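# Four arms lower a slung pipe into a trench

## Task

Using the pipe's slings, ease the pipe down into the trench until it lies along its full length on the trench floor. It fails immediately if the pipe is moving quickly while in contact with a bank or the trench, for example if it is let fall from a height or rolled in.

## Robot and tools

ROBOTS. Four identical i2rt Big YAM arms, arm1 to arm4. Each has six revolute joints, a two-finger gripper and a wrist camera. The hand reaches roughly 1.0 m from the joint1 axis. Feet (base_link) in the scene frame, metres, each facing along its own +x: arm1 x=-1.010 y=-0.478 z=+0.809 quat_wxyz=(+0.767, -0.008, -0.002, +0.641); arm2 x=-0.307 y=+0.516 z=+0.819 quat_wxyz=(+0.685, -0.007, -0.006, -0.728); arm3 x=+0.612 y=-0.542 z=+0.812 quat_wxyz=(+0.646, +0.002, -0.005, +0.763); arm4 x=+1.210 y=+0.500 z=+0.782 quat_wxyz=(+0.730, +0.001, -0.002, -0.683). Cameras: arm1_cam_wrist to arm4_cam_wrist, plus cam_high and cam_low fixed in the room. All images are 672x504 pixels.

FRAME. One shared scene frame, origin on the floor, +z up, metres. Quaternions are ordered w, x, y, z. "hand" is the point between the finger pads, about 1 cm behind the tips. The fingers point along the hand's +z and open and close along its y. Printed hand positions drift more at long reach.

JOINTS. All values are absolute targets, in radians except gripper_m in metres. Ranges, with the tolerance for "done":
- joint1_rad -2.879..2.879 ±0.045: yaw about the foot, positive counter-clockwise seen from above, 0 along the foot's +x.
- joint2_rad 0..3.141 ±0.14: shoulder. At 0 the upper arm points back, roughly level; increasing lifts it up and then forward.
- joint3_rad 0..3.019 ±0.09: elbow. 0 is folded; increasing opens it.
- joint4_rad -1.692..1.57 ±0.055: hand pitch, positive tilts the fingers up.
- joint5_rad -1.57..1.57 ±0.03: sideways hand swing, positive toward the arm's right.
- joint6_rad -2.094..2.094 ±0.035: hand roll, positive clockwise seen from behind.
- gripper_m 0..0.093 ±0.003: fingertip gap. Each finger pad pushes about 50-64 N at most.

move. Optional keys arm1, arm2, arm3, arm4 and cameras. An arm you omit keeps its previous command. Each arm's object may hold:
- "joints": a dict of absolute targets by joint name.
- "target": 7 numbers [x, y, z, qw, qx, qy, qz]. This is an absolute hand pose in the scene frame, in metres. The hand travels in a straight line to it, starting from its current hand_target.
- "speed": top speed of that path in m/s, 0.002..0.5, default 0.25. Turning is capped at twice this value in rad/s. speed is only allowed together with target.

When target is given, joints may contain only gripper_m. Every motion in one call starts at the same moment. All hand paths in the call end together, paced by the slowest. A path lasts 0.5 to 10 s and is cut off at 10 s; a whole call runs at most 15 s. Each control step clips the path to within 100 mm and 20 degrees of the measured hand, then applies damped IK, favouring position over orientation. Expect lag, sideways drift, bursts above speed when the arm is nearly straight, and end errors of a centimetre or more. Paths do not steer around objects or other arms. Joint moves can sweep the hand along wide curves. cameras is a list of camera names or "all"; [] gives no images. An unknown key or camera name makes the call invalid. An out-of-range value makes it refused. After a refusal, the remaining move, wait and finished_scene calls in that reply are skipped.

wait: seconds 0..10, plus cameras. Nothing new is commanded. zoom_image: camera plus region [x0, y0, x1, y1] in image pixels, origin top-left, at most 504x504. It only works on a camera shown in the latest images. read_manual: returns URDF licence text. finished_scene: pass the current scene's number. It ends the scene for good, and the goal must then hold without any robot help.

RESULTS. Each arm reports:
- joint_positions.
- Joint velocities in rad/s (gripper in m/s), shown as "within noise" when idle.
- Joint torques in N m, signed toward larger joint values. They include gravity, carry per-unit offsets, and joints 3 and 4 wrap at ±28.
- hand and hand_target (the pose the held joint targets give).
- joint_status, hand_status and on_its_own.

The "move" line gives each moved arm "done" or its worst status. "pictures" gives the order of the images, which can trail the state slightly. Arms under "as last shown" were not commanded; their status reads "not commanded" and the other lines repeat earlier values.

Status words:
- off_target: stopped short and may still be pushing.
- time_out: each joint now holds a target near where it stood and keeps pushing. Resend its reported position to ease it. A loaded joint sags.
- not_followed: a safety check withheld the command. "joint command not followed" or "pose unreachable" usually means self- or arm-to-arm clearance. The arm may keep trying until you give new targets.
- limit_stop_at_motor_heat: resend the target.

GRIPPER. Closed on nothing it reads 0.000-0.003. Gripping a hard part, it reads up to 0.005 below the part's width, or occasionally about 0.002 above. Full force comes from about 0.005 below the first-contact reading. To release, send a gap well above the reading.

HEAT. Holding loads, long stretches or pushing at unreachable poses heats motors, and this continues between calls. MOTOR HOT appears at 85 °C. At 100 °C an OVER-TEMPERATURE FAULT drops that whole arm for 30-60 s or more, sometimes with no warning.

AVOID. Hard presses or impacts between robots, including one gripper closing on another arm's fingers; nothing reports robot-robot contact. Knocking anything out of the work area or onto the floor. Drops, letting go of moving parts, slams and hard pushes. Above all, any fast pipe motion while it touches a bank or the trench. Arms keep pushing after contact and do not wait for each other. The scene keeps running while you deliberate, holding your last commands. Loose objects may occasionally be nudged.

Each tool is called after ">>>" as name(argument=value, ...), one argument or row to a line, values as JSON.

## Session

>>> move(
)

Scene clock: 0.00 s.
Joint torques (N m): no reading
Heat: arm1: hottest joint2_rad 31 °C; arm2: hottest joint2_rad 29 °C; arm3: hottest joint2_rad 29 °C; arm4: hottest joint3_rad 29 °C.
Joint velocities: within noise
arm1.joint_positions: joint1_rad=-0.202 joint2_rad=+0.492 joint3_rad=+1.390 joint4_rad=-1.535 joint5_rad=-0.036 joint6_rad=-0.108 gripper_m=+0.09396
arm1.joint_status: not commanded
arm1.hand: x=-0.9651 y=-0.3268 z=+1.3301 quat_wxyz=(-0.380, +0.550, -0.704, -0.239) (m; scene frame)
arm1.hand_target: x=-0.9664 y=-0.3297 z=+1.3388 quat_wxyz=(-0.389, +0.547, -0.700, -0.244) (m; scene frame)
arm1.hand_status: not commanded
arm2.joint_positions: joint1_rad=+0.387 joint2_rad=+0.636 joint3_rad=+1.378 joint4_rad=-1.323 joint5_rad=+0.114 joint6_rad=-0.461 gripper_m=+0.09396
arm2.joint_status: not commanded
arm2.hand: x=-0.2468 y=+0.2878 z=+1.3570 quat_wxyz=(-0.276, -0.358, -0.799, +0.397) (m; scene frame)
arm2.hand_target: x=-0.2475 y=+0.2901 z=+1.3703 quat_wxyz=(-0.286, -0.356, -0.791, +0.407) (m; scene frame)
arm2.hand_status: not commanded
arm3.joint_positions: joint1_rad=-0.388 joint2_rad=+0.448 joint3_rad=+1.397 joint4_rad=-1.348 joint5_rad=-0.092 joint6_rad=-0.006 gripper_m=+0.09396
arm3.joint_status: not commanded
arm3.hand: x=+0.6302 y=-0.3905 z=+1.3846 quat_wxyz=(-0.413, +0.540, -0.630, -0.376) (m; scene frame)
arm3.hand_target: x=+0.6294 y=-0.3939 z=+1.3938 quat_wxyz=(-0.420, +0.536, -0.625, -0.381) (m; scene frame)
arm3.hand_status: not commanded
arm4.joint_positions: joint1_rad=+0.020 joint2_rad=+0.548 joint3_rad=+1.417 joint4_rad=-1.141 joint5_rad=-0.275 joint6_rad=+0.292 gripper_m=+0.09396
arm4.joint_status: not commanded
arm4.hand: x=+1.2711 y=+0.2947 z=+1.3960 quat_wxyz=(-0.559, -0.560, -0.560, +0.246) (m; scene frame)
arm4.hand_target: x=+1.2707 y=+0.2989 z=+1.4091 quat_wxyz=(-0.568, -0.551, -0.556, +0.254) (m; scene frame)
arm4.hand_status: not commanded
pictures: arm1_cam_wrist, arm2_cam_wrist, arm3_cam_wrist, arm4_cam_wrist, cam_high, cam_low

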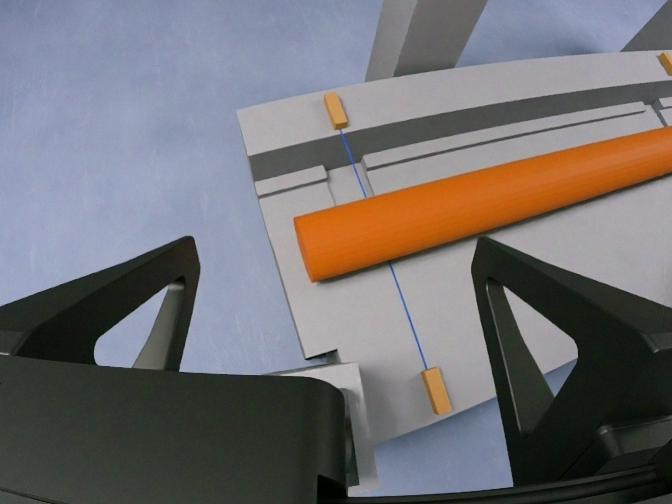

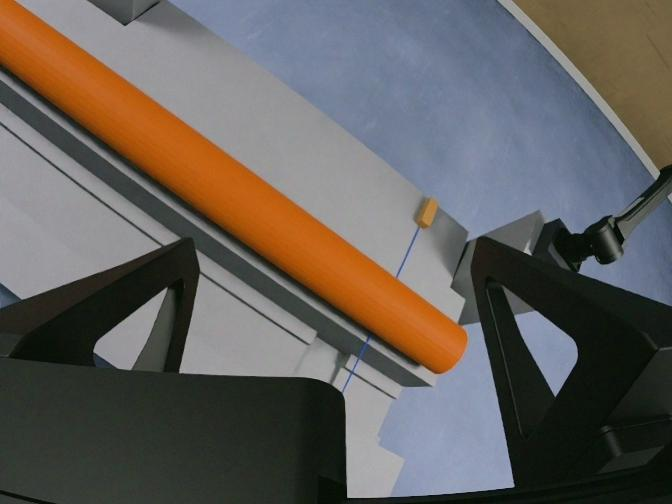

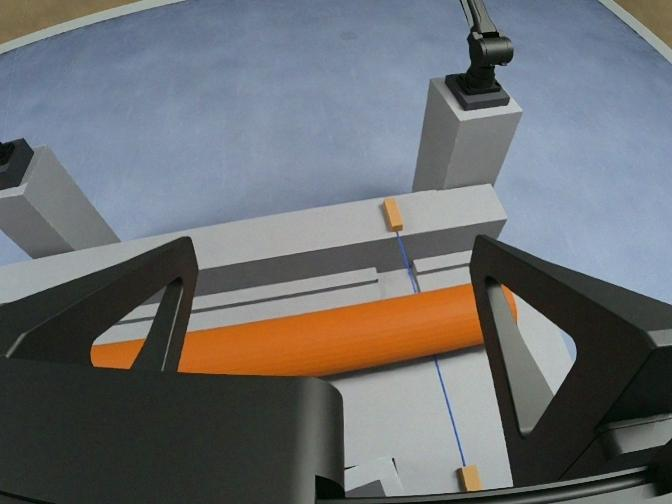

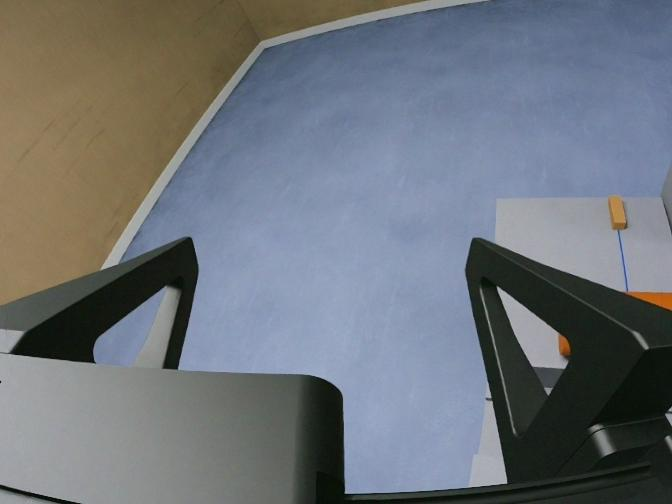

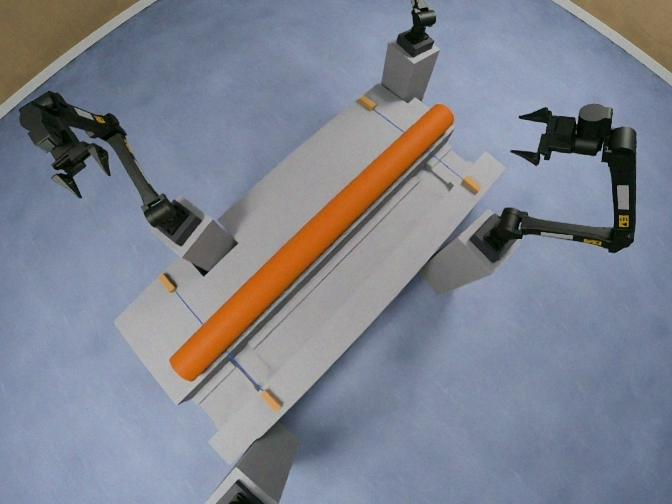

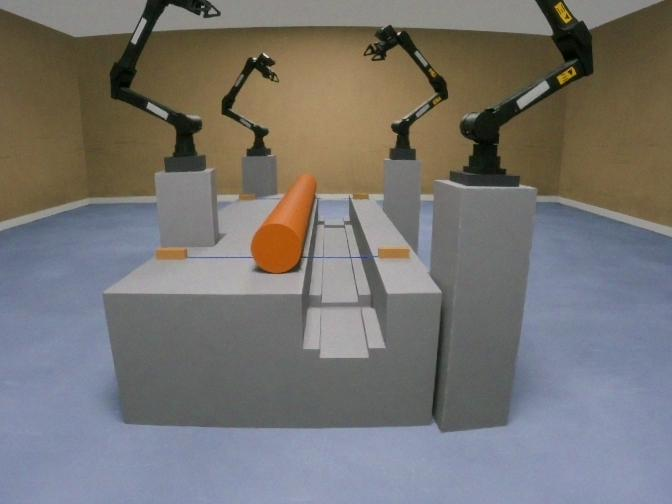

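>>> move(
  arm1={"target": [-0.71, -0.56, 0.85, 0, 0.7071, -0.7071, 0], "speed": 0.25},
  arm2={"target": [-0.70, 0.29, 0.80, 0, 0.7071, 0.7071, 0], "speed": 0.25},
  arm3={"joints": {"joint1_rad": -0.85, "joint2_rad": 0.75, "joint3_rad": 1.15, "joint4_rad": -1.2, "joint5_rad": -0.06, "joint6_rad": -0.55}},
  arm4={"target": [0.88, 0.30, 0.80, 0, 0.7071, 0.7071, 0], "speed": 0.25},
  cameras=["cam_low"],
)

>>> move(
  arm3={"joints": {"joint1_rad": -1.3, "joint2_rad": 1.05, "joint3_rad": 0.9, "joint4_rad": -1.05, "joint5_rad": -0.03, "joint6_rad": -1.05}},
  cameras=[],
)

>>> move(
  arm3={"joints": {"joint1_rad": -1.72, "joint2_rad": 1.33, "joint3_rad": 0.66, "joint4_rad": -0.92, "joint5_rad": 0, "joint6_rad": -1.55}},
)

Scene clock: 18.37 s.
Joint torques (N m): arm1=[1.14 -8.18 7.01 0.87 0.04 -0.11] | arm2=[-1.26 -15.91 10.96 -0.23 -0.09 0.16] | arm3=[0.97 -1.73 10.99 1.68 -0.15 -0.03] | arm4=[0.73 -11.93 8.1 0.57 0.11 0.06]
Heat: arm1: hottest joint2_rad 31 °C; arm2: hottest joint3_rad 34 °C; arm3: hottest joint2_rad 30 °C; arm4: hottest joint3_rad 31 °C.
move: arm1 done; arm2 off_target; arm3 done; arm4 off_target
Joint velocities: within noise
arm1.joint_positions: joint1_rad=-1.669 joint2_rad=+1.364 joint3_rad=+0.716 joint4_rad=-0.942 joint5_rad=-0.008 joint6_rad=-1.829 gripper_m=+0.09396
arm1.joint_status: not commanded
arm1.hand: x=-0.7120 y=-0.5618 z=+0.8526 quat_wxyz=(+0.000, +0.701, -0.714, -0.002) (m; scene frame)
arm1.hand_target: x=-0.7101 y=-0.5600 z=+0.8501 quat_wxyz=(+0.000, +0.707, -0.707, +0.000) (m; scene frame)
arm1.hand_status: done (0.004 m and 1.1 deg from the pose sent, 0.592 m and 55.0 deg at the start; a joint's target at an end of its range on 33 of 108 steps)
arm2.joint_positions: joint1_rad=-0.973 joint2_rad=+1.816 joint3_rad=+1.015 joint4_rad=-0.839 joint5_rad=+0.012 joint6_rad=-1.051 gripper_m=+0.09396
arm2.joint_status: not commanded
arm2.hand: x=-0.6767 y=+0.2985 z=+0.7857 quat_wxyz=(-0.008, -0.701, -0.713, -0.028) (m; scene frame)
arm2.hand_target: x=-0.6994 y=+0.2905 z=+0.8007 quat_wxyz=(+0.000, -0.707, -0.707, +0.000) (m; scene frame)
arm2.hand_status: off_target (0.029 m and 3.5 deg from the pose sent, 0.718 m and 70.3 deg at the start)
arm3.joint_positions: joint1_rad=-0.848 joint2_rad=+0.744 joint3_rad=+1.116 joint4_rad=-1.211 joint5_rad=-0.062 joint6_rad=-0.543 gripper_m=+0.09396
arm3.joint_status: all done
arm3.hand: x=+0.7981 y=-0.3001 z=+1.2079 quat_wxyz=(-0.352, +0.619, -0.696, -0.092) (m; scene frame)
arm3.hand_target: x=+0.8016 y=-0.2971 z=+1.2258 quat_wxyz=(-0.370, +0.616, -0.689, -0.093) (m; scene frame)
arm3.hand_status: not commanded
arm4.joint_positions: joint1_rad=-1.095 joint2_rad=+1.589 joint3_rad=+0.850 joint4_rad=-0.889 joint5_rad=+0.002 joint6_rad=-1.015 gripper_m=+0.09396
arm4.joint_status: not commanded
arm4.hand: x=+0.8968 y=+0.3123 z=+0.7862 quat_wxyz=(-0.008, -0.711, -0.702, -0.029) (m; scene frame)
arm4.hand_target: x=+0.8805 y=+0.3002 z=+0.8005 quat_wxyz=(+0.000, -0.707, -0.707, +0.000) (m; scene frame)
arm4.hand_status: off_target (0.025 m and 3.5 deg from the pose sent, 0.713 m and 75.3 deg at the start; a joint's target at an end of its range on 16 of 108 steps)
pictures: cam_low

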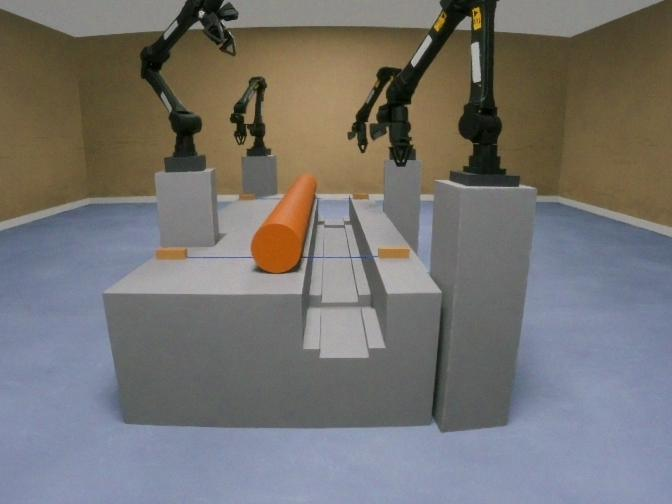

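Scene clock: 19.63 s.
Joint torques (N m): arm1=[0.67 -8.23 6.99 0.85 0.02 -0.1] | arm2=[-1.32 -15.91 10.76 -0.21 -0.09 0.21] | arm3=[1.2 -7.71 10.41 1.01 -0.19 -0.02] | arm4=[0.73 -11.93 8.14 0.58 0.11 0.07]
Heat: arm1: hottest joint2_rad 31 °C; arm2: hottest joint3_rad 34 °C; arm3: hottest joint2_rad 30 °C; arm4: hottest joint3_rad 31 °C.
move: arm3 done
Joint velocities: within noise
arm1, arm2, arm4: as last shown
arm1.joint_positions: joint1_rad=-1.669 joint2_rad=+1.364 joint3_rad=+0.716 joint4_rad=-0.942 joint5_rad=-0.008 joint6_rad=-1.830 gripper_m=+0.09396
arm1.hand: x=-0.7120 y=-0.5618 z=+0.8526 quat_wxyz=(+0.000, +0.701, -0.713, -0.002) (m; scene frame)
arm3.joint_positions: joint1_rad=-1.302 joint2_rad=+1.053 joint3_rad=+0.872 joint4_rad=-1.059 joint5_rad=-0.031 joint6_rad=-1.042 gripper_m=+0.09396
arm3.joint_status: all done
arm3.hand: x=+0.9258 y=-0.3931 z=+1.0062 quat_wxyz=(-0.166, +0.665, -0.728, +0.032) (m; scene frame)
arm3.hand_target: x=+0.9348 y=-0.3886 z=+1.0210 quat_wxyz=(-0.185, +0.666, -0.722, +0.039) (m; scene frame)
arm3.hand_status: not commanded
pictures: none
No camera images: "cameras" was empty.

Scene clock: 20.90 s.
Joint torques (N m): arm1=[0.38 -9.05 6.9 0.96 0.06 -0.09] | arm2=[-1.32 -15.97 10.8 -0.2 -0.08 0.2] | arm3=[1.14 -10.4 7.6 0.12 -0.2 -0.08] | arm4=[0.85 -11.93 8.17 0.58 0.11 0.06]
Heat: arm1: hottest joint2_rad 31 °C; arm2: hottest joint3_rad 34 °C; arm3: hottest joint2_rad 30 °C; arm4: hottest joint3_rad 31 °C.
move: arm3 done
Joint velocities: within noise
arm1, arm2, arm4: as last shown
arm2.joint_positions: joint1_rad=-0.973 joint2_rad=+1.816 joint3_rad=+1.015 joint4_rad=-0.839 joint5_rad=+0.012 joint6_rad=-1.050 gripper_m=+0.09396
arm3.joint_positions: joint1_rad=-1.718 joint2_rad=+1.342 joint3_rad=+0.638 joint4_rad=-0.926 joint5_rad=-0.001 joint6_rad=-1.542 gripper_m=+0.09396
arm3.joint_status: all done
arm3.hand: x=+0.8907 y=-0.5381 z=+0.8351 quat_wxyz=(+0.017, +0.703, -0.711, -0.023) (m; scene frame)
arm3.hand_target: x=+0.9039 y=-0.5386 z=+0.8443 quat_wxyz=(+0.003, +0.705, -0.709, -0.009) (m; scene frame)
arm3.hand_status: not commanded
pictures: arm1_cam_wrist, arm2_cam_wrist, arm3_cam_wrist, arm4_cam_wrist, cam_high, cam_low

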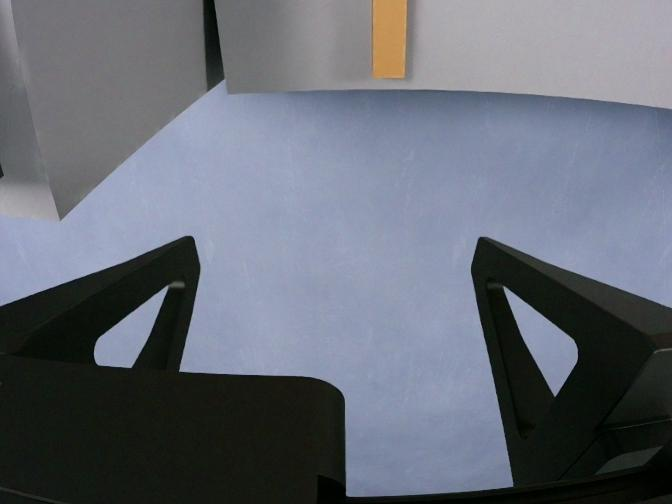

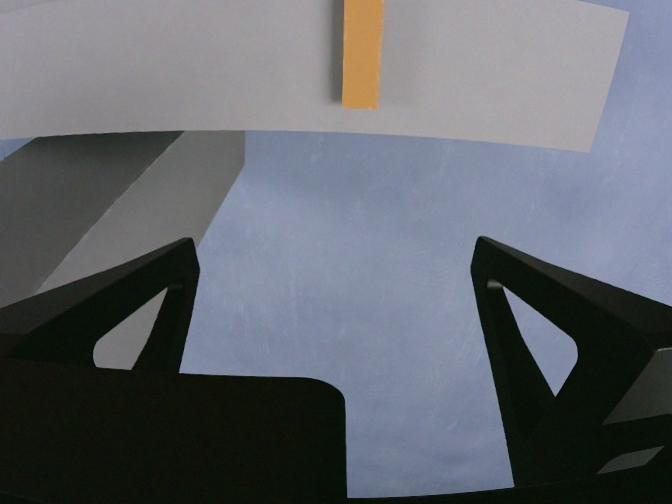

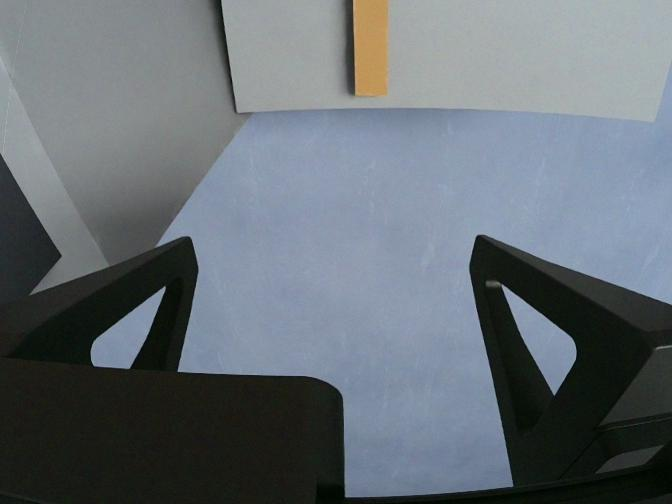

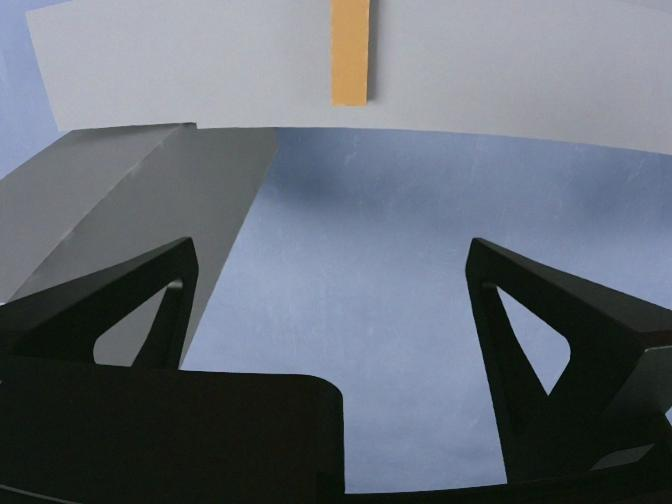

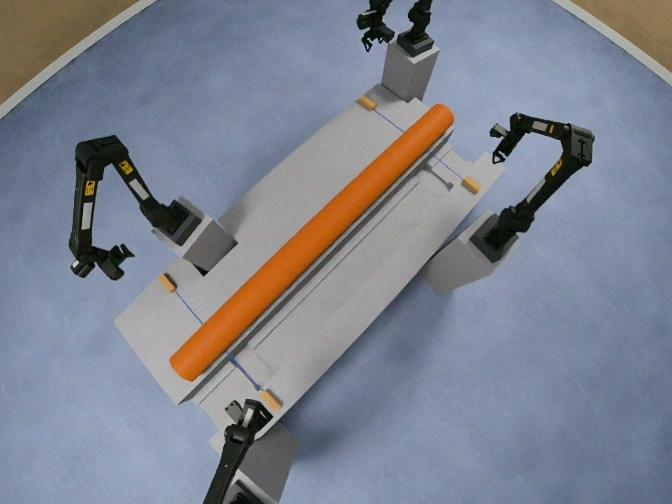

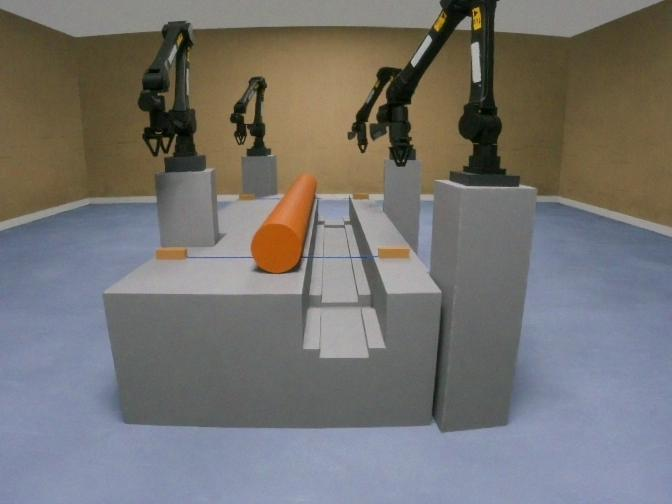

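>>> move(
  arm1={"target": [-0.648, -0.48, 0.60, 0, 0.7071, -0.7071, 0], "speed": 0.25},
  arm2={"target": [-0.694, 0.267, 0.608, -0.007, 0.711, 0.704, -0.026], "speed": 0.25},
  arm3={"target": [0.915, -0.493, 0.60, 0, 0.7071, -0.7071, 0], "speed": 0.25},
  arm4={"target": [0.892, 0.257, 0.615, -0.0103, 0.700, 0.714, -0.035], "speed": 0.25},
  cameras=["arm1_cam_wrist", "arm2_cam_wrist", "arm3_cam_wrist", "arm4_cam_wrist"],
)

Scene clock: 41.97 s.
Joint torques (N m): arm1=[0.44 -13.74 2.65 0.79 -0.14 0.12] | arm2=[0.32 -18.14 5.79 0.14 -0.08 0.21] | arm3=[1.79 -15.44 1.03 0.39 -0.06 0.1] | arm4=[0.85 -14.04 3.28 0.81 0.11 0.29]
Heat: arm1: hottest joint3_rad 32 °C; arm2: hottest joint3_rad 35 °C; arm3: hottest joint2_rad 30 °C; arm4: hottest joint3_rad 33 °C.
move: arm1 done; arm2 off_target; arm3 done; arm4 off_target
Joint velocities: within noise
arm1.joint_positions: joint1_rad=-1.398 joint2_rad=+2.150 joint3_rad=+0.774 joint4_rad=-0.219 joint5_rad=-0.008 joint6_rad=-1.583 gripper_m=+0.09396
arm1.joint_status: not commanded
arm1.hand: x=-0.6539 y=-0.4811 z=+0.6034 quat_wxyz=(+0.004, +0.710, -0.705, -0.004) (m; scene frame)
arm1.hand_target: x=-0.6481 y=-0.4800 z=+0.6001 quat_wxyz=(+0.000, +0.707, -0.707, +0.000) (m; scene frame)
arm1.hand_status: done (0.007 m and 0.7 deg from the pose sent, 0.273 m and 1.1 deg at the start)
arm2.joint_positions: joint1_rad=-0.948 joint2_rad=+2.248 joint3_rad=+1.014 joint4_rad=-0.341 joint5_rad=+0.014 joint6_rad=-0.996 gripper_m=+0.09396
arm2.joint_status: not commanded
arm2.hand: x=-0.6790 y=+0.2820 z=+0.6007 quat_wxyz=(+0.001, -0.712, -0.702, +0.003) (m; scene frame)
arm2.hand_target: x=-0.6936 y=+0.2671 z=+0.6085 quat_wxyz=(+0.007, -0.710, -0.703, +0.026) (m; scene frame)
arm2.hand_status: off_target (0.022 m and 2.7 deg from the pose sent, 0.181 m and 6.6 deg at the start)
arm3.joint_positions: joint1_rad=-1.581 joint2_rad=+2.140 joint3_rad=+0.625 joint4_rad=-0.079 joint5_rad=+0.006 joint6_rad=-1.417 gripper_m=+0.09396
arm3.joint_status: not commanded
arm3.hand: x=+0.9076 y=-0.4956 z=+0.5989 quat_wxyz=(+0.007, +0.708, -0.707, -0.007) (m; scene frame)
arm3.hand_target: x=+0.9151 y=-0.4930 z=+0.6001 quat_wxyz=(+0.000, +0.707, -0.707, +0.000) (m; scene frame)
arm3.hand_status: done (0.008 m and 1.1 deg from the pose sent, 0.241 m and 3.3 deg at the start)
arm4.joint_positions: joint1_rad=-0.987 joint2_rad=+2.048 joint3_rad=+0.804 joint4_rad=-0.287 joint5_rad=+0.013 joint6_rad=-0.947 gripper_m=+0.09396
arm4.joint_status: not commanded
arm4.hand: x=+0.8995 y=+0.2663 z=+0.6095 quat_wxyz=(+0.007, -0.698, -0.716, +0.018) (m; scene frame)
arm4.hand_target: x=+0.8922 y=+0.2571 z=+0.6151 quat_wxyz=(+0.010, -0.700, -0.714, +0.035) (m; scene frame)
arm4.hand_status: off_target (0.013 m and 2.0 deg from the pose sent, 0.180 m and 7.9 deg at the start)
pictures: arm1_cam_wrist, arm2_cam_wrist, arm3_cam_wrist, arm4_cam_wrist

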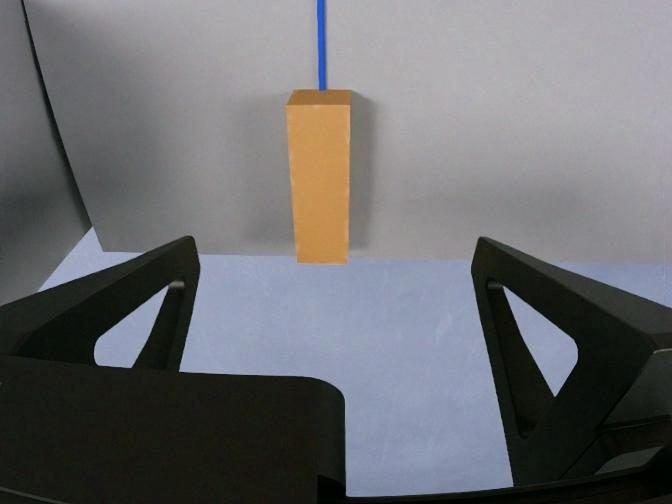

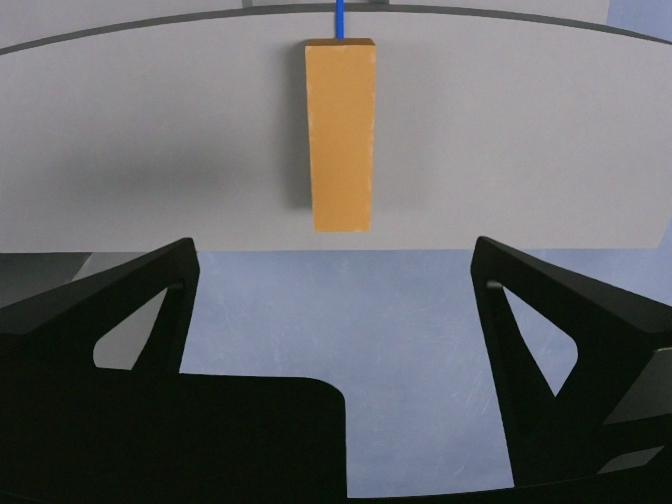

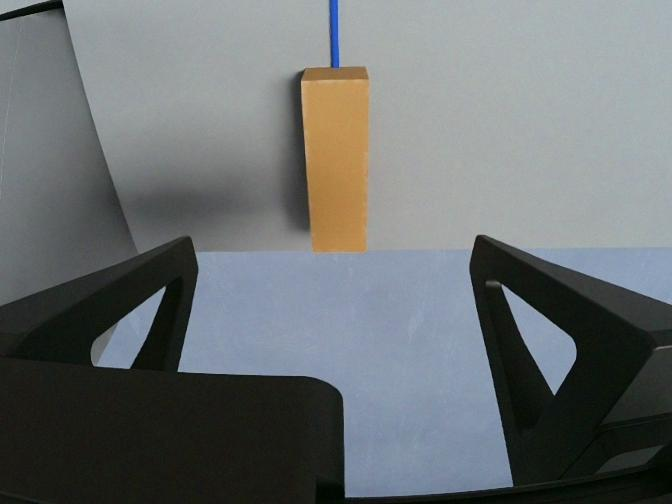

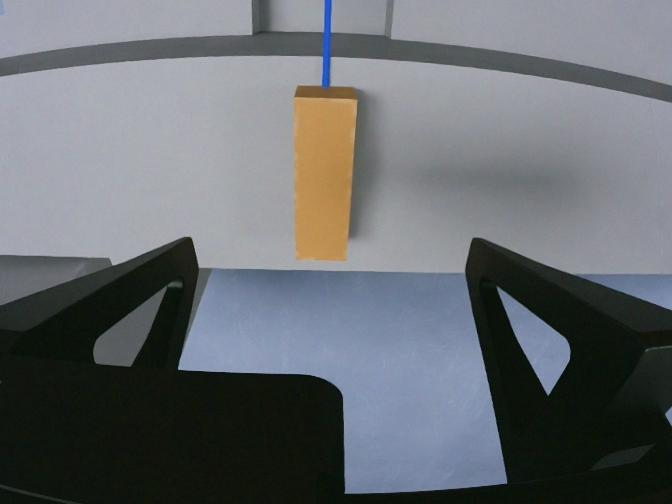

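>>> move(
  arm1={"target": [-0.664, -0.491, 0.453, 0, 0.7071, -0.7071, 0], "speed": 0.15},
  arm2={"target": [-0.692, 0.253, 0.459, -0.007, 0.711, 0.704, -0.026], "speed": 0.15},
  arm3={"target": [0.907, -0.4995, 0.457, 0, 0.7071, -0.7071, 0], "speed": 0.15},
  arm4={"target": [0.893, 0.2665, 0.460, -0.0103, 0.700, 0.714, -0.035], "speed": 0.15},
  cameras=["arm1_cam_wrist", "arm2_cam_wrist", "arm3_cam_wrist", "arm4_cam_wrist"],
)

Scene clock: 55.53 s.
Joint torques (N m): arm1=[-0.97 -14.92 -0.25 0.95 -0.11 -0.11] | arm2=[0.38 -17.85 3.59 0.18 -0.09 0.22] | arm3=[0.38 -16.26 -1.28 0.42 -0.08 -0.07] | arm4=[-0.32 -13.68 1.39 0.99 0.12 0.09]
Heat: arm1: hottest joint2_rad 32 °C; arm2: hottest joint3_rad 35 °C; arm3: hottest joint2_rad 31 °C; arm4: hottest joint3_rad 32 °C.
move: arm1 done; arm2 done; arm3 done; arm4 done
Joint velocities: within noise
arm1.joint_positions: joint1_rad=-1.415 joint2_rad=+2.587 joint3_rad=+0.933 joint4_rad=+0.071 joint5_rad=-0.008 joint6_rad=-1.592 gripper_m=+0.09396
arm1.joint_status: not commanded
arm1.hand: x=-0.6602 y=-0.4883 z=+0.4595 quat_wxyz=(-0.001, +0.707, -0.708, +0.001) (m; scene frame)
arm1.hand_target: x=-0.6641 y=-0.4910 z=+0.4531 quat_wxyz=(+0.000, +0.707, -0.707, +0.000) (m; scene frame)
arm1.hand_status: done (0.008 m and 0.2 deg from the pose sent, 0.151 m and 0.8 deg at the start)
arm2.joint_positions: joint1_rad=-0.926 joint2_rad=+2.619 joint3_rad=+1.220 joint4_rad=-0.147 joint5_rad=+0.016 joint6_rad=-0.972 gripper_m=+0.09395
arm2.joint_status: not commanded
arm2.hand: x=-0.6893 y=+0.2616 z=+0.4628 quat_wxyz=(+0.005, -0.712, -0.702, +0.017) (m; scene frame)
arm2.hand_target: x=-0.6917 y=+0.2531 z=+0.4591 quat_wxyz=(+0.007, -0.710, -0.703, +0.026) (m; scene frame)
arm2.hand_status: done (0.010 m and 1.1 deg from the pose sent, 0.145 m and 2.7 deg at the start)
arm3.joint_positions: joint1_rad=-1.585 joint2_rad=+2.608 joint3_rad=+0.815 joint4_rad=+0.211 joint5_rad=+0.006 joint6_rad=-1.423 gripper_m=+0.09396
arm3.joint_status: not commanded
arm3.hand: x=+0.9054 y=-0.4961 z=+0.4593 quat_wxyz=(+0.002, +0.708, -0.706, -0.003) (m; scene frame)
arm3.hand_target: x=+0.9069 y=-0.4995 z=+0.4570 quat_wxyz=(+0.000, +0.707, -0.707, +0.000) (m; scene frame)
arm3.hand_status: done (0.004 m and 0.4 deg from the pose sent, 0.142 m and 1.2 deg at the start)
arm4.joint_positions: joint1_rad=-0.989 joint2_rad=+2.480 joint3_rad=+0.938 joint4_rad=+0.026 joint5_rad=+0.011 joint6_rad=-0.947 gripper_m=+0.09395
arm4.joint_status: not commanded
arm4.hand: x=+0.9011 y=+0.2677 z=+0.4635 quat_wxyz=(+0.007, -0.699, -0.715, +0.025) (m; scene frame)
arm4.hand_target: x=+0.8930 y=+0.2666 z=+0.4603 quat_wxyz=(+0.010, -0.700, -0.714, +0.035) (m; scene frame)
arm4.hand_status: done (0.009 m and 1.2 deg from the pose sent, 0.150 m and 2.0 deg at the start)
pictures: arm1_cam_wrist, arm2_cam_wrist, arm3_cam_wrist, arm4_cam_wrist

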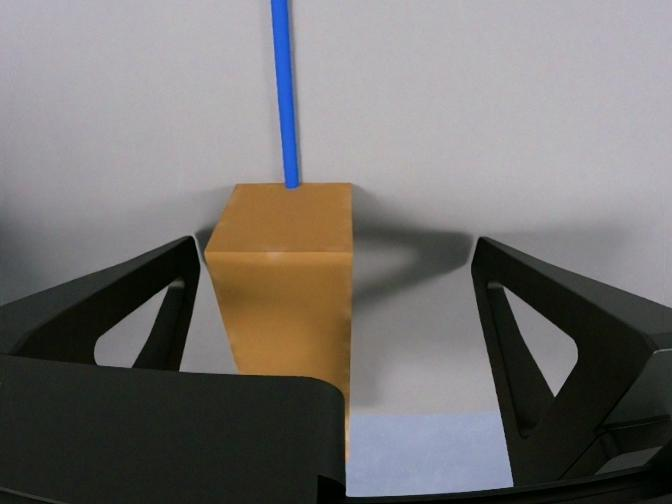

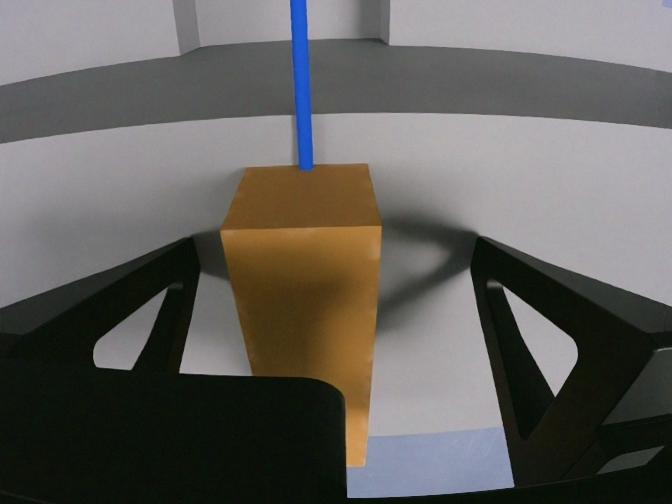

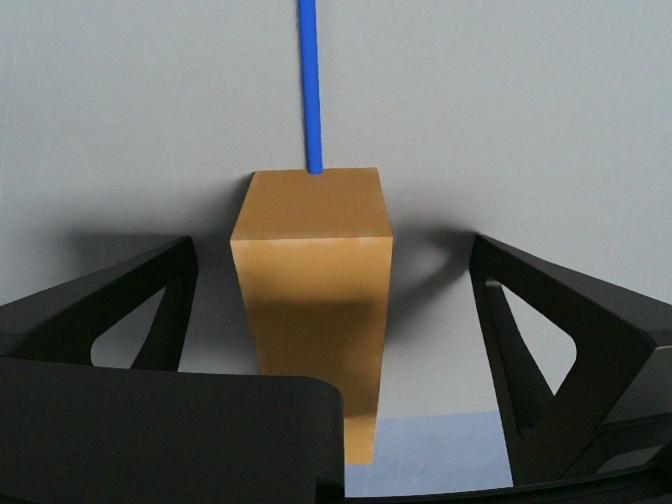

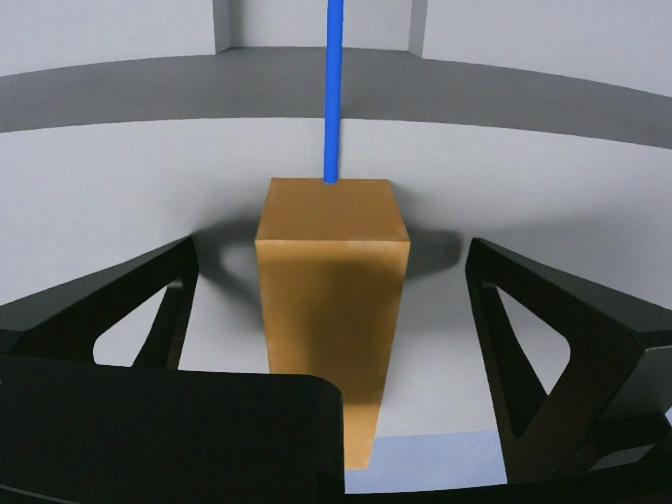

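>>> move(
  arm1={"target": [-0.677, -0.494, 0.453, 0, 0.7071, -0.7071, 0], "speed": 0.1},
  arm2={"target": [-0.682, 0.253, 0.459, -0.007, 0.711, 0.704, -0.026], "speed": 0.1},
  arm3={"target": [0.900, -0.501, 0.457, 0, 0.7071, -0.7071, 0], "speed": 0.1},
  arm4={"target": [0.893, 0.274, 0.460, -0.0103, 0.700, 0.714, -0.035], "speed": 0.1},
  cameras=["arm1_cam_wrist", "arm2_cam_wrist", "arm3_cam_wrist", "arm4_cam_wrist"],
)

Scene clock: 62.23 s.
Joint torques (N m): arm1=[-1.14 -14.21 -0.99 0.96 -0.13 -0.08] | arm2=[1.14 -18.2 1.8 0.62 -0.28 0.28] | arm3=[0.44 -15.97 -1.96 0.65 -0.09 -0.08] | arm4=[-0.79 -13.86 0.51 1.29 0.23 -0.04]
Heat: arm1: hottest joint2_rad 32 °C; arm2: hottest joint3_rad 34 °C; arm3: hottest joint2_rad 31 °C; arm4: hottest joint3_rad 32 °C.
move: arm1 off_target; arm2 off_target; arm3 done; arm4 done
Joint velocities: within noise
arm1.joint_positions: joint1_rad=-1.425 joint2_rad=+2.587 joint3_rad=+0.911 joint4_rad=+0.105 joint5_rad=-0.008 joint6_rad=-1.602 gripper_m=+0.09396
arm1.joint_status: not commanded
arm1.hand: x=-0.6658 y=-0.4916 z=+0.4602 quat_wxyz=(-0.005, +0.707, -0.708, +0.006) (m; scene frame)
arm1.hand_target: x=-0.6772 y=-0.4938 z=+0.4533 quat_wxyz=(+0.000, +0.707, -0.707, +0.000) (m; scene frame)
arm1.hand_status: off_target (0.014 m and 0.9 deg from the pose sent, 0.019 m and 0.2 deg at the start)
arm2.joint_positions: joint1_rad=-0.923 joint2_rad=+2.619 joint3_rad=+1.216 joint4_rad=-0.138 joint5_rad=+0.021 joint6_rad=-0.969 gripper_m=+0.09395
arm2.joint_status: not commanded
arm2.hand: x=-0.6890 y=+0.2614 z=+0.4627 quat_wxyz=(+0.008, -0.713, -0.701, +0.020) (m; scene frame)
arm2.hand_target: x=-0.6820 y=+0.2531 z=+0.4592 quat_wxyz=(+0.007, -0.710, -0.703, +0.026) (m; scene frame)
arm2.hand_status: off_target (0.012 m and 0.8 deg from the pose sent, 0.012 m and 1.0 deg at the start)
arm3.joint_positions: joint1_rad=-1.586 joint2_rad=+2.608 joint3_rad=+0.808 joint4_rad=+0.229 joint5_rad=+0.006 joint6_rad=-1.423 gripper_m=+0.09396
arm3.joint_status: not commanded
arm3.hand: x=+0.9056 y=-0.4962 z=+0.4599 quat_wxyz=(-0.003, +0.708, -0.706, +0.000) (m; scene frame)
arm3.hand_target: x=+0.8999 y=-0.5009 z=+0.4571 quat_wxyz=(+0.000, +0.707, -0.707, +0.000) (m; scene frame)
arm3.hand_status: done (0.008 m and 0.3 deg from the pose sent, 0.008 m and 0.4 deg at the start)
arm4.joint_positions: joint1_rad=-0.997 joint2_rad=+2.480 joint3_rad=+0.938 joint4_rad=+0.029 joint5_rad=+0.008 joint6_rad=-0.951 gripper_m=+0.09395
arm4.joint_status: not commanded
arm4.hand: x=+0.8992 y=+0.2691 z=+0.4635 quat_wxyz=(+0.006, -0.700, -0.714, +0.027) (m; scene frame)
arm4.hand_target: x=+0.8931 y=+0.2740 z=+0.4602 quat_wxyz=(+0.011, -0.700, -0.713, +0.035) (m; scene frame)
arm4.hand_status: done (0.009 m and 1.0 deg from the pose sent, 0.011 m and 1.2 deg at the start)
pictures: arm1_cam_wrist, arm2_cam_wrist, arm3_cam_wrist, arm4_cam_wrist

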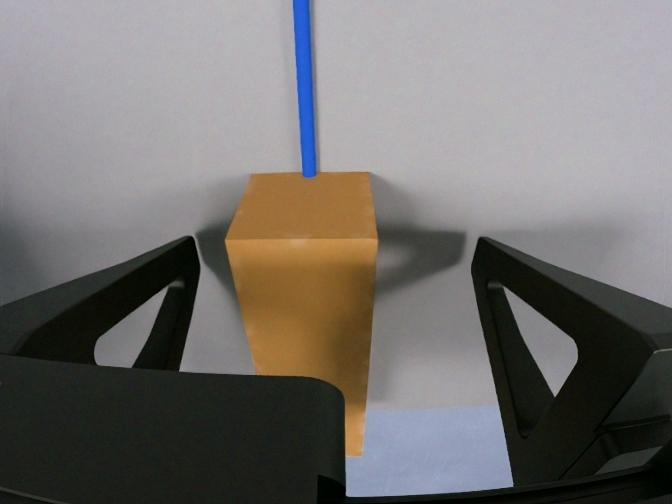

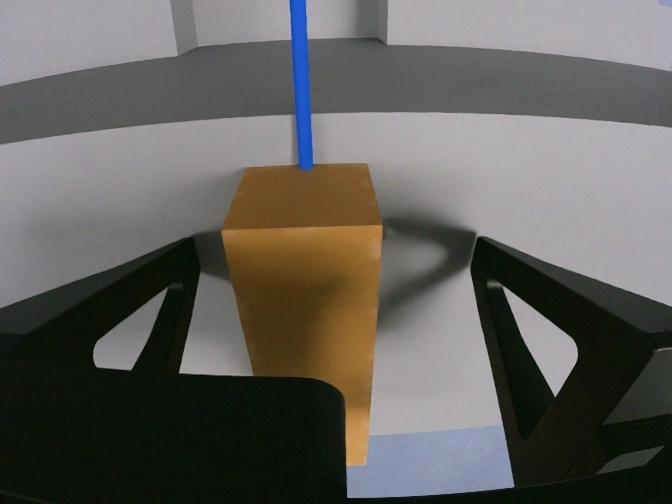

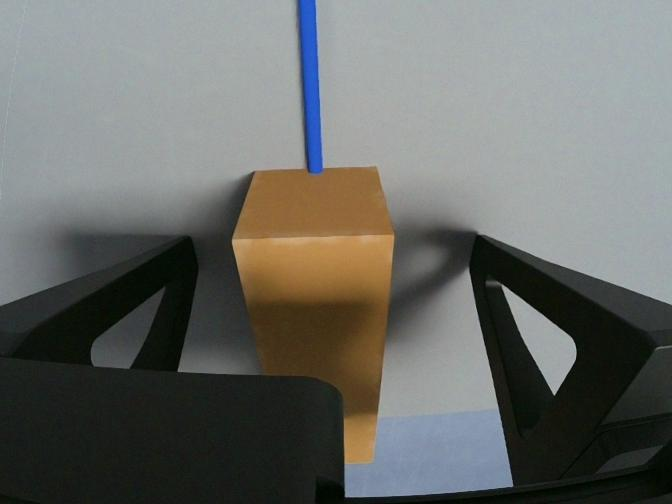

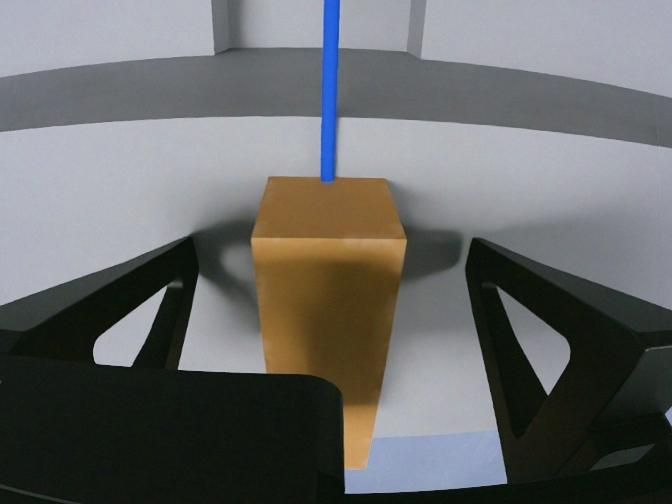

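>>> move(
  arm1={"joints": {"gripper_m": 0.02}},
  arm2={"joints": {"gripper_m": 0.02}},
  arm3={"joints": {"gripper_m": 0.02}},
  arm4={"joints": {"gripper_m": 0.02}},
  cameras=["arm1_cam_wrist", "arm2_cam_wrist", "arm3_cam_wrist", "arm4_cam_wrist", "cam_low"],
)

Scene clock: 66.03 s.
Joint torques (N m): arm1=[-0.67 -14.33 -0.94 1.01 -0.11 -0.08] | arm2=[0.03 -18.08 2.54 0.55 -0.03 0.23] | arm3=[0.44 -15.85 -1.88 0.44 -0.09 -0.06] | arm4=[-0.5 -13.98 0.54 0.99 0.17 0.01]
Heat: arm1: hottest joint2_rad 32 °C; arm2: hottest joint3_rad 34 °C; arm3: hottest joint2_rad 31 °C; arm4: hottest joint3_rad 31 °C.
move: arm1 off_target; arm2 off_target; arm3 off_target; arm4 off_target
Joint velocities: within noise
arm1.joint_positions: joint1_rad=-1.425 joint2_rad=+2.587 joint3_rad=+0.911 joint4_rad=+0.106 joint5_rad=-0.008 joint6_rad=-1.603 gripper_m=+0.03395
arm1.joint_status: gripper_m off_target (ended at +0.03398, target +0.02000)
arm1.hand: x=-0.6658 y=-0.4916 z=+0.4602 quat_wxyz=(-0.005, +0.707, -0.707, +0.006) (m; scene frame)
arm1.hand_target: x=-0.6771 y=-0.4938 z=+0.4533 quat_wxyz=(+0.000, +0.707, -0.707, +0.000) (m; scene frame)
arm1.hand_status: not commanded
arm2.joint_positions: joint1_rad=-0.908 joint2_rad=+2.619 joint3_rad=+1.207 joint4_rad=-0.137 joint5_rad=+0.015 joint6_rad=-0.962 gripper_m=+0.03454
arm2.joint_status: gripper_m off_target (ended at +0.03457, target +0.02000)
arm2.hand: x=-0.6800 y=+0.2581 z=+0.4621 quat_wxyz=(+0.004, -0.710, -0.704, +0.016) (m; scene frame)
arm2.hand_target: x=-0.6820 y=+0.2532 z=+0.4592 quat_wxyz=(+0.007, -0.710, -0.703, +0.026) (m; scene frame)
arm2.hand_status: not commanded
arm3.joint_positions: joint1_rad=-1.587 joint2_rad=+2.608 joint3_rad=+0.807 joint4_rad=+0.233 joint5_rad=+0.006 joint6_rad=-1.424 gripper_m=+0.03464
arm3.joint_status: gripper_m off_target (ended at +0.03466, target +0.02000)
arm3.hand: x=+0.9059 y=-0.4964 z=+0.4600 quat_wxyz=(-0.004, +0.708, -0.706, +0.001) (m; scene frame)
arm3.hand_target: x=+0.8999 y=-0.5008 z=+0.4571 quat_wxyz=(+0.000, +0.707, -0.707, +0.000) (m; scene frame)
arm3.hand_status: not commanded
arm4.joint_positions: joint1_rad=-1.002 joint2_rad=+2.481 joint3_rad=+0.938 joint4_rad=+0.037 joint5_rad=+0.009 joint6_rad=-0.955 gripper_m=+0.03504
arm4.joint_status: gripper_m off_target (ended at +0.03507, target +0.02000)
arm4.hand: x=+0.8969 y=+0.2699 z=+0.4631 quat_wxyz=(+0.007, -0.700, -0.714, +0.030) (m; scene frame)
arm4.hand_target: x=+0.8932 y=+0.2740 z=+0.4601 quat_wxyz=(+0.010, -0.700, -0.714, +0.035) (m; scene frame)
arm4.hand_status: not commanded
pictures: arm1_cam_wrist, arm2_cam_wrist, arm3_cam_wrist, arm4_cam_wrist, cam_low

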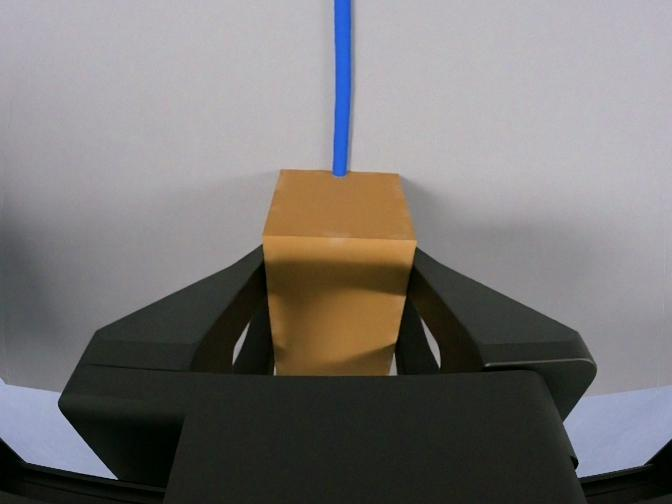

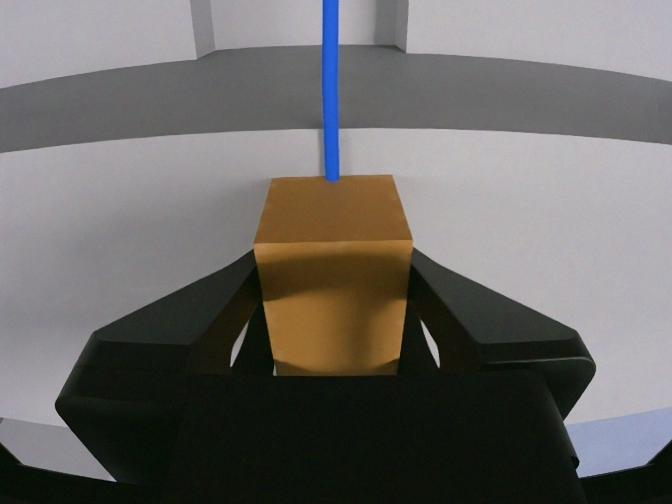

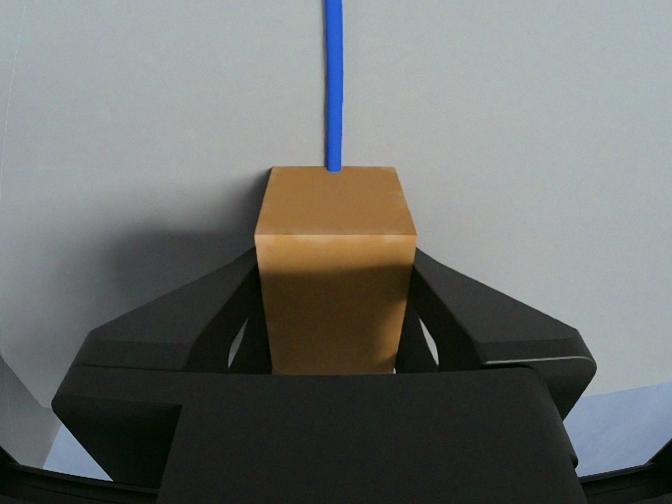

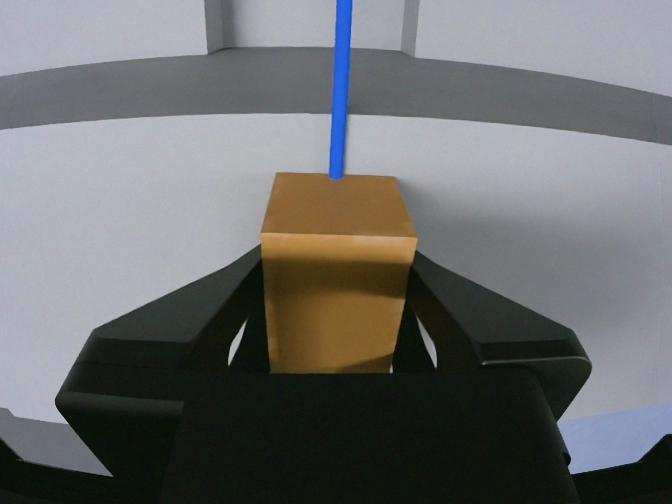

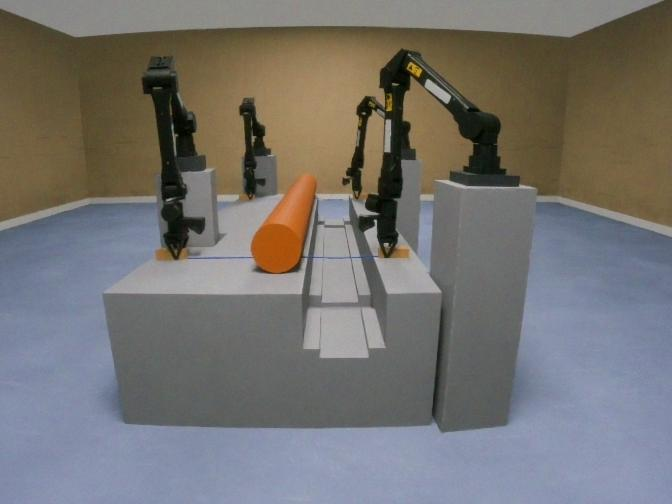

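>>> move(
  arm1={"target": [-0.656, -0.26, 0.73, 0, 0.7071, -0.7071, 0], "speed": 0.15},
  arm2={"target": [-0.675, 0.025, 0.745, -0.007, 0.711, 0.704, -0.026], "speed": 0.15},
  arm3={"target": [0.909, -0.26, 0.73, 0, 0.7071, -0.7071, 0], "speed": 0.15},
  arm4={"target": [0.892, 0.022, 0.75, -0.0103, 0.700, 0.714, -0.035], "speed": 0.15},
  cameras=["cam_low", "cam_high"],
)

Scene clock: 74.67 s.
Joint torques (N m): arm1=[0.15 -15.91 6.89 0.14 -0.11 0.13] | arm2=[-0.03 -23.53 11.84 -0.9 -0.03 0.19] | arm3=[1.55 -18.2 6.06 -0.4 -0.25 0.12] | arm4=[0.85 -20.31 9.57 -0.25 0.16 0.32]
Heat: arm1: hottest joint2_rad 32 °C; arm2: hottest joint2_rad 34 °C; arm3: hottest joint2_rad 31 °C; arm4: hottest joint3_rad 31 °C.
move: arm1 off_target; arm2 off_target; arm3 off_target; arm4 off_target
Joint velocities: within noise
arm1.joint_positions: joint1_rad=-0.846 joint2_rad=+1.869 joint3_rad=+0.884 joint4_rad=-0.617 joint5_rad=-0.015 joint6_rad=-1.032 gripper_m=+0.03395
arm1.joint_status: not commanded
arm1.hand: x=-0.6674 y=-0.2686 z=+0.7201 quat_wxyz=(+0.012, +0.710, -0.704, -0.003) (m; scene frame)
arm1.hand_target: x=-0.6562 y=-0.2602 z=+0.7301 quat_wxyz=(+0.000, +0.707, -0.707, +0.000) (m; scene frame)
arm1.hand_status: off_target (0.017 m and 1.5 deg from the pose sent, 0.356 m and 0.9 deg at the start)
arm2.joint_positions: joint1_rad=-0.581 joint2_rad=+2.221 joint3_rad=+1.503 joint4_rad=-0.867 joint5_rad=+0.028 joint6_rad=-0.633 gripper_m=+0.03454
arm2.joint_status: not commanded
arm2.hand: x=-0.6645 y=+0.0458 z=+0.7217 quat_wxyz=(+0.009, -0.710, -0.704, +0.002) (m; scene frame)
arm2.hand_target: x=-0.6743 y=+0.0256 z=+0.7456 quat_wxyz=(+0.007, -0.710, -0.703, +0.026) (m; scene frame)
arm2.hand_status: off_target (0.033 m and 2.8 deg from the pose sent, 0.367 m and 1.2 deg at the start)
arm3.joint_positions: joint1_rad=-0.978 joint2_rad=+1.872 joint3_rad=+0.868 joint4_rad=-0.605 joint5_rad=+0.006 joint6_rad=-0.817 gripper_m=+0.03464
arm3.joint_status: not commanded
arm3.hand: x=+0.8997 y=-0.2714 z=+0.7194 quat_wxyz=(+0.015, +0.709, -0.705, +0.000) (m; scene frame)
arm3.hand_target: x=+0.9088 y=-0.2602 z=+0.7300 quat_wxyz=(+0.000, +0.707, -0.707, +0.000) (m; scene frame)
arm3.hand_status: off_target (0.018 m and 1.7 deg from the pose sent, 0.359 m and 0.5 deg at the start)
arm4.joint_positions: joint1_rad=-0.647 joint2_rad=+2.051 joint3_rad=+1.345 joint4_rad=-0.857 joint5_rad=+0.035 joint6_rad=-0.610 gripper_m=+0.03503
arm4.joint_status: not commanded
arm4.hand: x=+0.9030 y=+0.0440 z=+0.7228 quat_wxyz=(+0.014, -0.697, -0.717, +0.006) (m; scene frame)
arm4.hand_target: x=+0.8927 y=+0.0229 z=+0.7505 quat_wxyz=(+0.010, -0.700, -0.714, +0.035) (m; scene frame)
arm4.hand_status: off_target (0.037 m and 3.4 deg from the pose sent, 0.379 m and 0.6 deg at the start)
pictures: cam_high, cam_low

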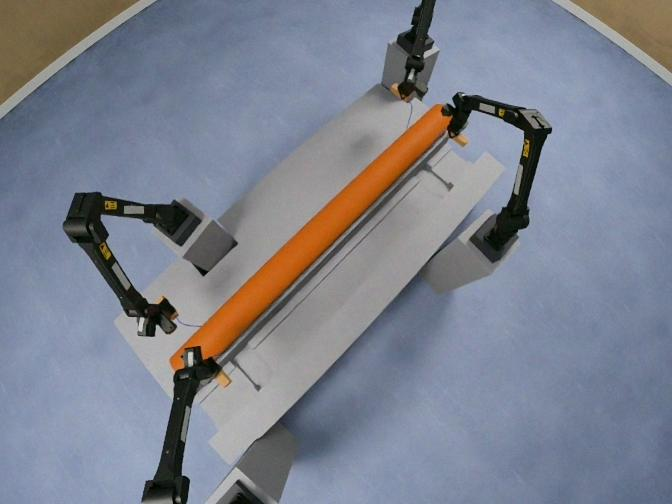

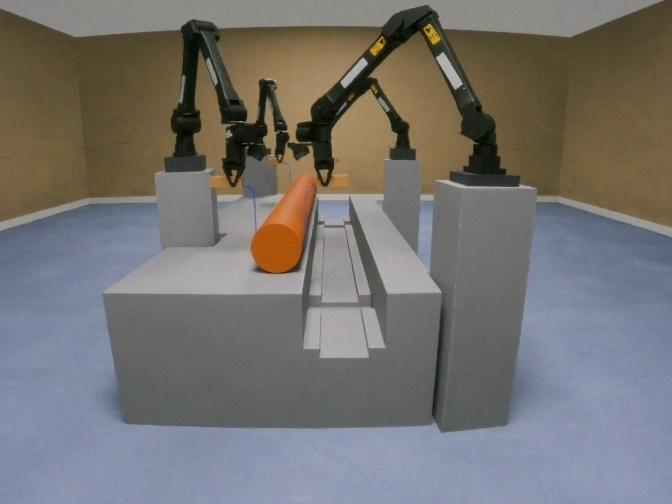

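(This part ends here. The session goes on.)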